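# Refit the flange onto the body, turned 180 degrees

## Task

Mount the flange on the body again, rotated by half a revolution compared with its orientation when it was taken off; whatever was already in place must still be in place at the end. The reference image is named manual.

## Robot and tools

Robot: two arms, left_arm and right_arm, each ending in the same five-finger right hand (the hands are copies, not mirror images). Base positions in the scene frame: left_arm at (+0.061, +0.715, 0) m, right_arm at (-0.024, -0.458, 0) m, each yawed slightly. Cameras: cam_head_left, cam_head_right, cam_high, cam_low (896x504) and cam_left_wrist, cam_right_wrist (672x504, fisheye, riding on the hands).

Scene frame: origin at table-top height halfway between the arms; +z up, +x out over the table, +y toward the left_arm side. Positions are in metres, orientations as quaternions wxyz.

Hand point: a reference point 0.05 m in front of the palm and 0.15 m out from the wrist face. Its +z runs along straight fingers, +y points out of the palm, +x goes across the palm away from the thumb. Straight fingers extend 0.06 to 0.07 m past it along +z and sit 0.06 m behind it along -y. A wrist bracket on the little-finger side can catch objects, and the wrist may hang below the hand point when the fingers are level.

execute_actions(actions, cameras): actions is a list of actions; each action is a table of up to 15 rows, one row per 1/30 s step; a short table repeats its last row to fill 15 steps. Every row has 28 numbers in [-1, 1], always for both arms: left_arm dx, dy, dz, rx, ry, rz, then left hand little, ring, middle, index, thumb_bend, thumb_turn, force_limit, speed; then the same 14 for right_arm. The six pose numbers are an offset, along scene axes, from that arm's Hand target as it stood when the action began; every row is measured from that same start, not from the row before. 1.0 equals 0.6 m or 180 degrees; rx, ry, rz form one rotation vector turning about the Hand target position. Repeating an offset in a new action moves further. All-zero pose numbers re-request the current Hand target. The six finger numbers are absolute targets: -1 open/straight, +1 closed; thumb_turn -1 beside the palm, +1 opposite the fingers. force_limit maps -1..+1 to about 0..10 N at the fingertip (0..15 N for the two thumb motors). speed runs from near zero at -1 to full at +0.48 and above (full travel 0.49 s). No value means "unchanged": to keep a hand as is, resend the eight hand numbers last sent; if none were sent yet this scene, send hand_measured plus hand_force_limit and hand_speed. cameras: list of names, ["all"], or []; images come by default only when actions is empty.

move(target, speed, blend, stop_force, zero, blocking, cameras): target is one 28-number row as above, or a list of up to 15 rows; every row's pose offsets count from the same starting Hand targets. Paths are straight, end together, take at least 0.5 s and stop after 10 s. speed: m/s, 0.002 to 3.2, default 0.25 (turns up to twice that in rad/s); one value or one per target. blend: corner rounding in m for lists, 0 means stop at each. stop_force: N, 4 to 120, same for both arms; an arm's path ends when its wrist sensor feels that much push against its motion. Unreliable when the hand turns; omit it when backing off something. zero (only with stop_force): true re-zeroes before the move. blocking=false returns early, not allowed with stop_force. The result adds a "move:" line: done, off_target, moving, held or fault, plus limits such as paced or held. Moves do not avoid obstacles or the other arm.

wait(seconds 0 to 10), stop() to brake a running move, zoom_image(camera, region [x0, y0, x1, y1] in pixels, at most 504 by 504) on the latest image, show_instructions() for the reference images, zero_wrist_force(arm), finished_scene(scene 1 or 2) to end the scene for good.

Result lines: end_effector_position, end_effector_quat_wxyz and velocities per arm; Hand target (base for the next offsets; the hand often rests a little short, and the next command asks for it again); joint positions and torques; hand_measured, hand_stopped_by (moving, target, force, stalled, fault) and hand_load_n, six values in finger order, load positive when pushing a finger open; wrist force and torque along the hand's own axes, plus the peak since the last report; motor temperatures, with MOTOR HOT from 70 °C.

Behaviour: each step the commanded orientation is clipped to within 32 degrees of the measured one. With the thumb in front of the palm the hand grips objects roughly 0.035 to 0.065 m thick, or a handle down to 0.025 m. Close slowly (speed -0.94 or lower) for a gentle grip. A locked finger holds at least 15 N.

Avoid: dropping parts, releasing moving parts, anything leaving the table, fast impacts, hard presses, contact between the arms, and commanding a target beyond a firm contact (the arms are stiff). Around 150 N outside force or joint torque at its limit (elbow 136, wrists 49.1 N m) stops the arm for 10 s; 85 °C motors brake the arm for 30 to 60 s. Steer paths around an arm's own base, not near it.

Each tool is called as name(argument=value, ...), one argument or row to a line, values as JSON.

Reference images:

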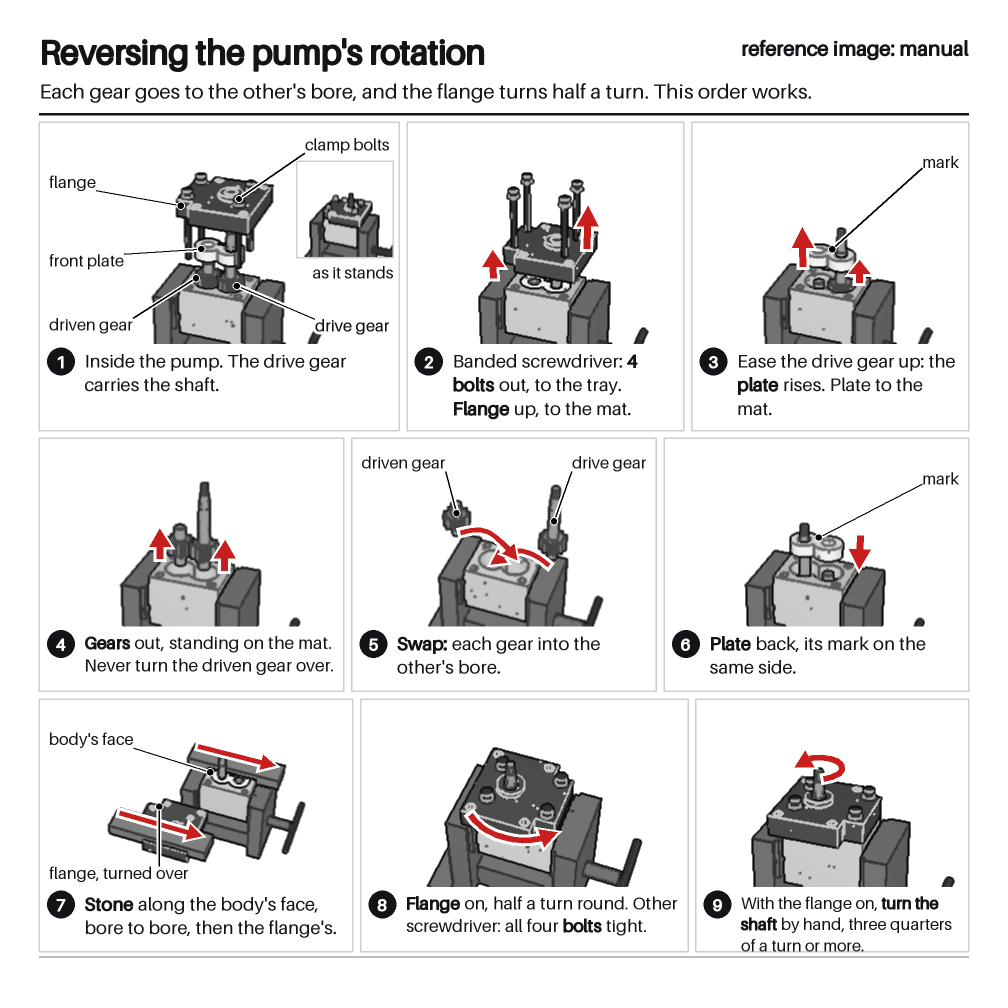

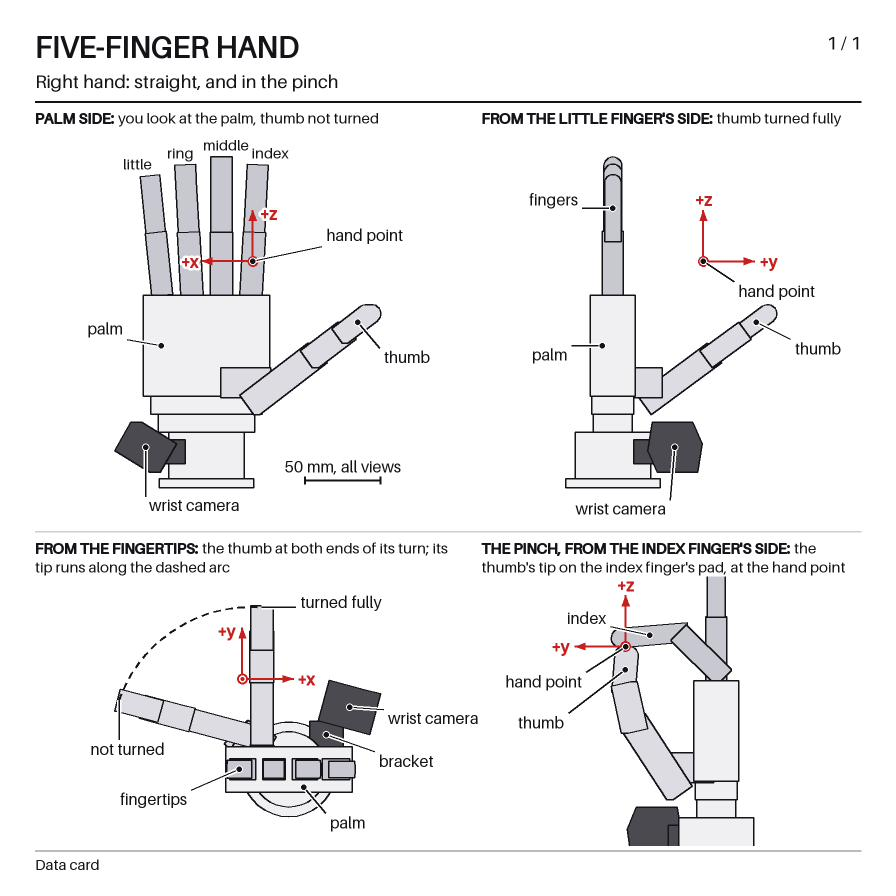

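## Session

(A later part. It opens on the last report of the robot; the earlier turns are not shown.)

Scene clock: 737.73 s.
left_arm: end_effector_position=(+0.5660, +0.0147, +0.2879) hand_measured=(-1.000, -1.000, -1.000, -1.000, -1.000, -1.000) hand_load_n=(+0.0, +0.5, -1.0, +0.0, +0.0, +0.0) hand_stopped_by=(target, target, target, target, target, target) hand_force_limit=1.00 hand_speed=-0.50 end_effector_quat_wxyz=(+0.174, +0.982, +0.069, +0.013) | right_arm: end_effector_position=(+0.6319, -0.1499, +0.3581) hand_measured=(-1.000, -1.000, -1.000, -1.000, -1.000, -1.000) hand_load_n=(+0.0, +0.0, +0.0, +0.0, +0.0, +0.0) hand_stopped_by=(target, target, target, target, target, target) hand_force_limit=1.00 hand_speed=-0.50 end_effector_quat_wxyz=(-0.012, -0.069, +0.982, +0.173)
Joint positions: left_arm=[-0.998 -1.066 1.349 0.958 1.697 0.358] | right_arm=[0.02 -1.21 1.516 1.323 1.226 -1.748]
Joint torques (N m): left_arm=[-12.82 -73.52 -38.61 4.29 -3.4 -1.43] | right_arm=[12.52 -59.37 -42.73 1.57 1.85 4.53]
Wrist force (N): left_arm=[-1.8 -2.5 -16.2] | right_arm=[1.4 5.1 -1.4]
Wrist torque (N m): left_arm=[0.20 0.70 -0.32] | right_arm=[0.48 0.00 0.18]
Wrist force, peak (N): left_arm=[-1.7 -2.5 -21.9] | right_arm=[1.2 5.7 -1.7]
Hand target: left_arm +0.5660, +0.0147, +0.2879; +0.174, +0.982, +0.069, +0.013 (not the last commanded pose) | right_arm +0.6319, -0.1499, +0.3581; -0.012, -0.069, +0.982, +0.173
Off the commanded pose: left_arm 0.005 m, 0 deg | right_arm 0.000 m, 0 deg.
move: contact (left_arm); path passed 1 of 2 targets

move(
  target=[
    [-0.005,0.03,0.04,0,0,0,-1,-1,-1,-1,-1,-1,1.0,-0.5,0,0,0,0,0,0,-1,-1,-1,-1,-1,-1,1.0,-0.5],
    [-0.03,0.3,0.15,0,0,0,-1,-1,-1,-1,-1,-1,1.0,-0.5,0,-0.1,0.05,0,0,0,-1,-1,-1,-1,-1,-1,1.0,-0.5],
  ],
  speed=[0.05,0.12],
  blend=[0.01,0],
  cameras=["all"],
)

zoom_image(
  camera="cam_low",
  region=[385, 125, 515, 235],
)

zoom_image(
  camera="cam_head_left",
  region=[310, 340, 420, 450],
)

zoom_image(
  camera="cam_high",
  region=[440, 210, 550, 310],
)

zoom_image(
  camera="cam_left_wrist",
  region=[150, 0, 450, 200],
)

zoom_image(
  camera="cam_right_wrist",
  region=[300, 60, 520, 260],
)

Scene clock: 748.07 s.
left_arm: end_effector_position=(+0.5480, +0.1948, +0.3779) hand_measured=(-1.000, -1.000, -1.000, -1.000, -1.000, -1.000) hand_load_n=(+0.0, +0.0, +0.0, +0.0, +0.0, +0.0) hand_stopped_by=(target, target, target, target, target, target) hand_force_limit=1.00 hand_speed=-0.50 end_effector_quat_wxyz=(+0.174, +0.982, +0.069, +0.013) | right_arm: end_effector_position=(+0.6319, -0.2100, +0.3882) hand_measured=(-1.000, -1.000, -1.000, -1.000, -1.000, -1.000) hand_load_n=(+0.0, +0.0, +0.0, +0.0, +0.0, +0.0) hand_stopped_by=(target, target, target, target, target, target) hand_force_limit=1.00 hand_speed=-0.50 end_effector_quat_wxyz=(-0.012, -0.069, +0.982, +0.173)
Joint positions: left_arm=[-0.871 -1.322 1.551 1.031 1.737 0.48] | right_arm=[-0.074 -1.241 1.512 1.393 1.234 -1.847]
Joint torques (N m): left_arm=[-15.84 -46.72 -45.08 0.43 -2.23 -2.2] | right_arm=[14.35 -63.08 -37.79 1.22 0.75 4.8]
Wrist force (N): left_arm=[-1.3 -3.8 -1.2] | right_arm=[1.0 5.3 -1.4]
Wrist torque (N m): left_arm=[-0.73 0.50 -0.22] | right_arm=[0.53 0.04 0.20]
Wrist force, peak (N): left_arm=[-1.6 -2.8 -16.4] | right_arm=[1.4 5.9 -1.4]
Hand target: left_arm +0.5480, +0.1947, +0.3779; +0.174, +0.982, +0.069, +0.013 | right_arm +0.6319, -0.2099, +0.3881; -0.012, -0.069, +0.982, +0.173
Off the commanded pose: left_arm 0.000 m, 0 deg | right_arm 0.000 m, 0 deg.
move: done
camera_calibration:
cam_left_wrist: T_world_to_cam=[[0.365444, -0.884718, 0.289351, -0.135612], [-0.814704, -0.153652, 0.55915, 0.26796], [-0.450231, -0.440074, -0.776935, 0.741271], [0, 0, 0, 1]] pos_world=[0.60161, 0.247408, 0.465329]
cam_right_wrist: T_world_to_cam=[[-0.32664, 0.882111, 0.33939, 0.269143], [0.849843, 0.116972, 0.513891, -0.709838], [0.41361, 0.456286, -0.787864, 0.261315], [0, 0, 0, 1]] pos_world=[0.58308, -0.273617, 0.479316]

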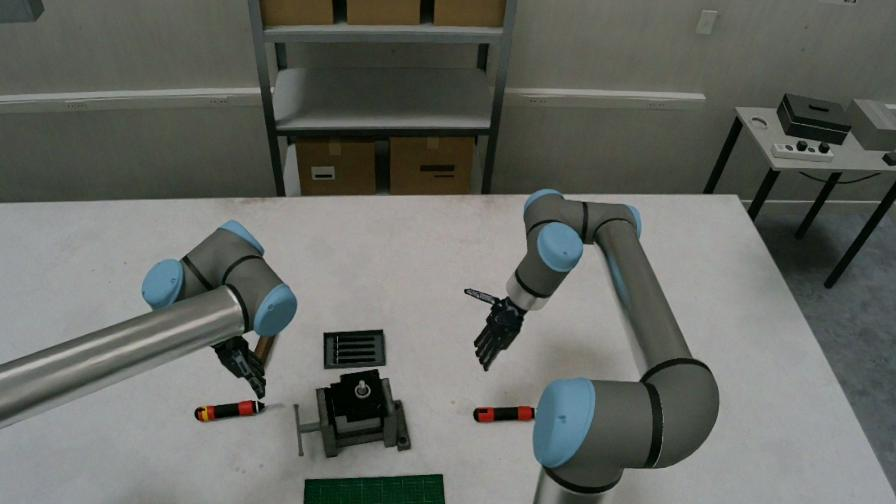

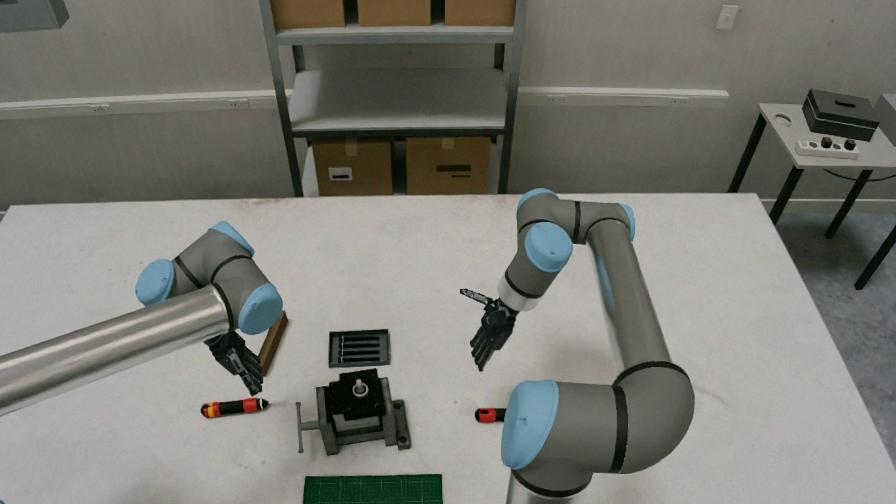

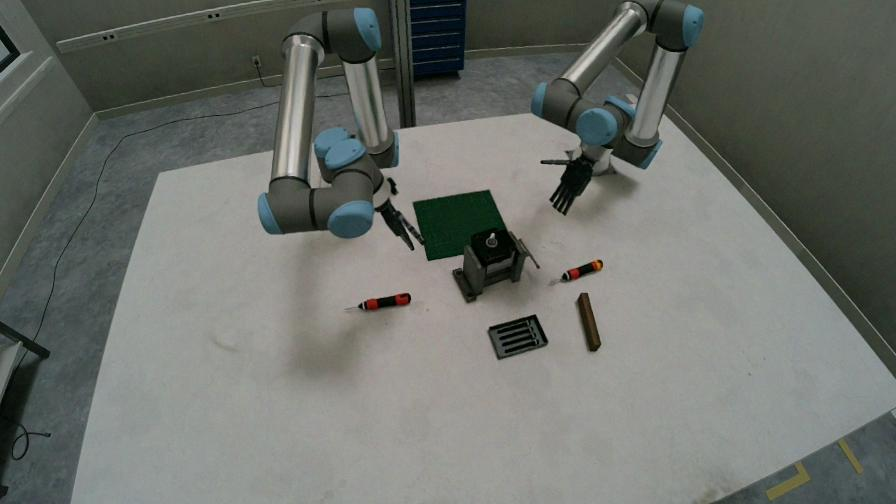

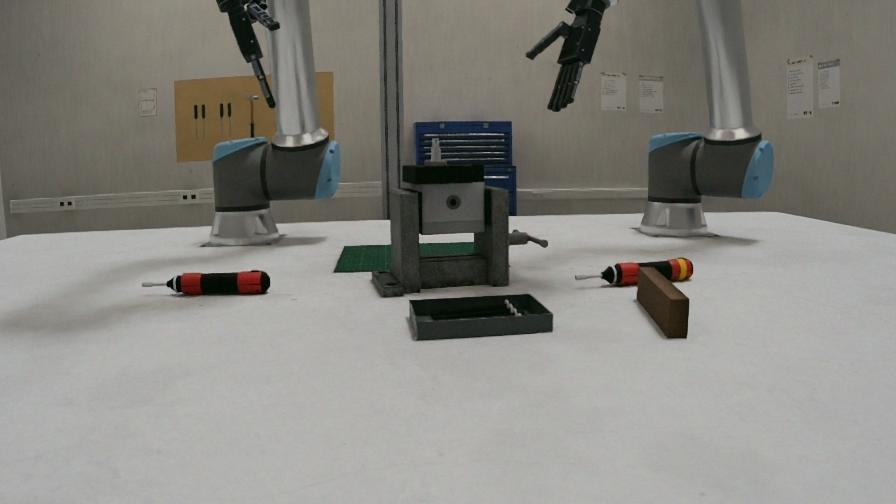

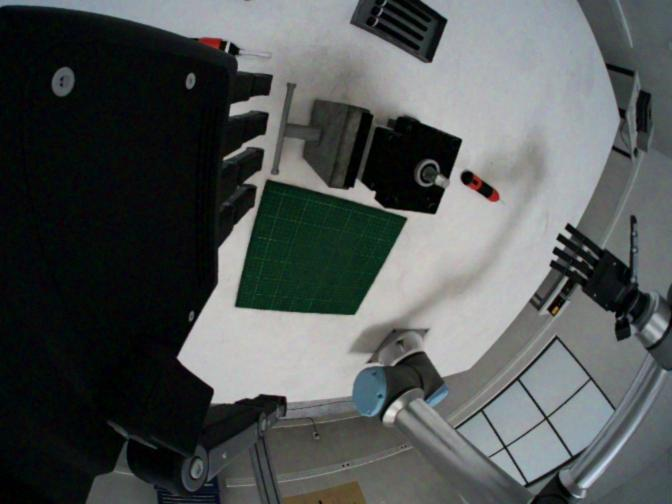

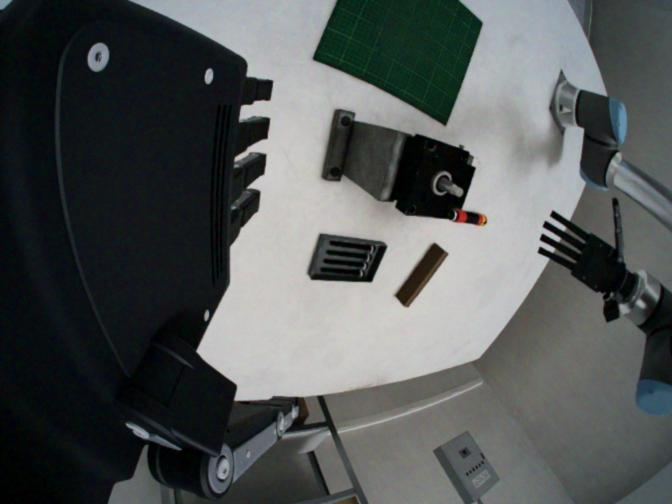

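Scaled by 3.877.

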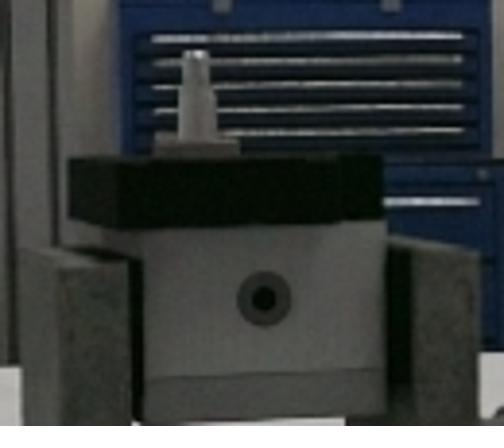

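Scaled by 4.582.

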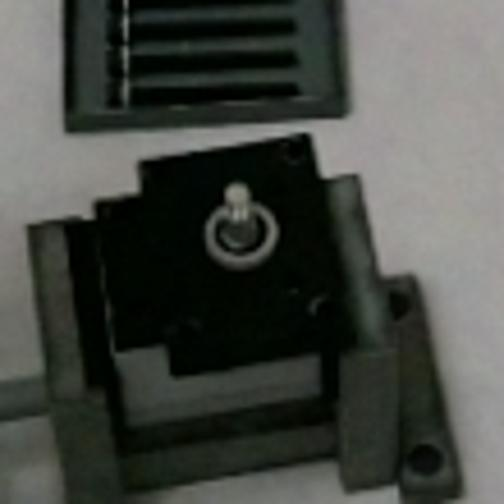

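Scaled by 4.582.

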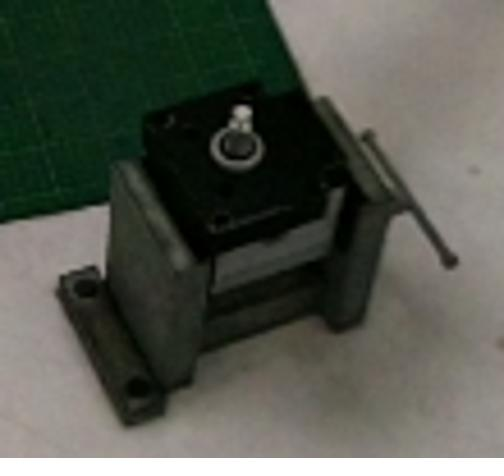

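Scaled by 1.680 from the camera's 672x504 image, which has a finer 960x720 frame.

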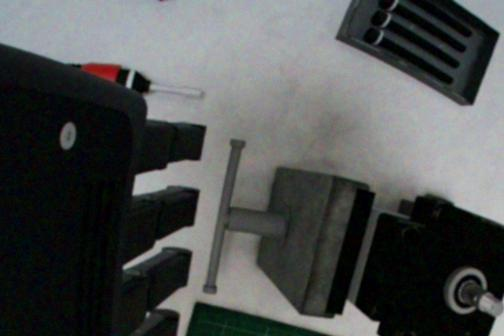

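Scaled by 2.291 from the camera's 672x504 image, which has a finer 960x720 frame.

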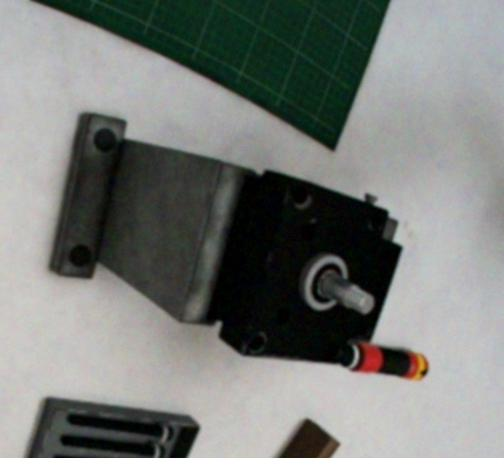

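finished_scene(
  scene=2,
)

The scene is finished: the task was done.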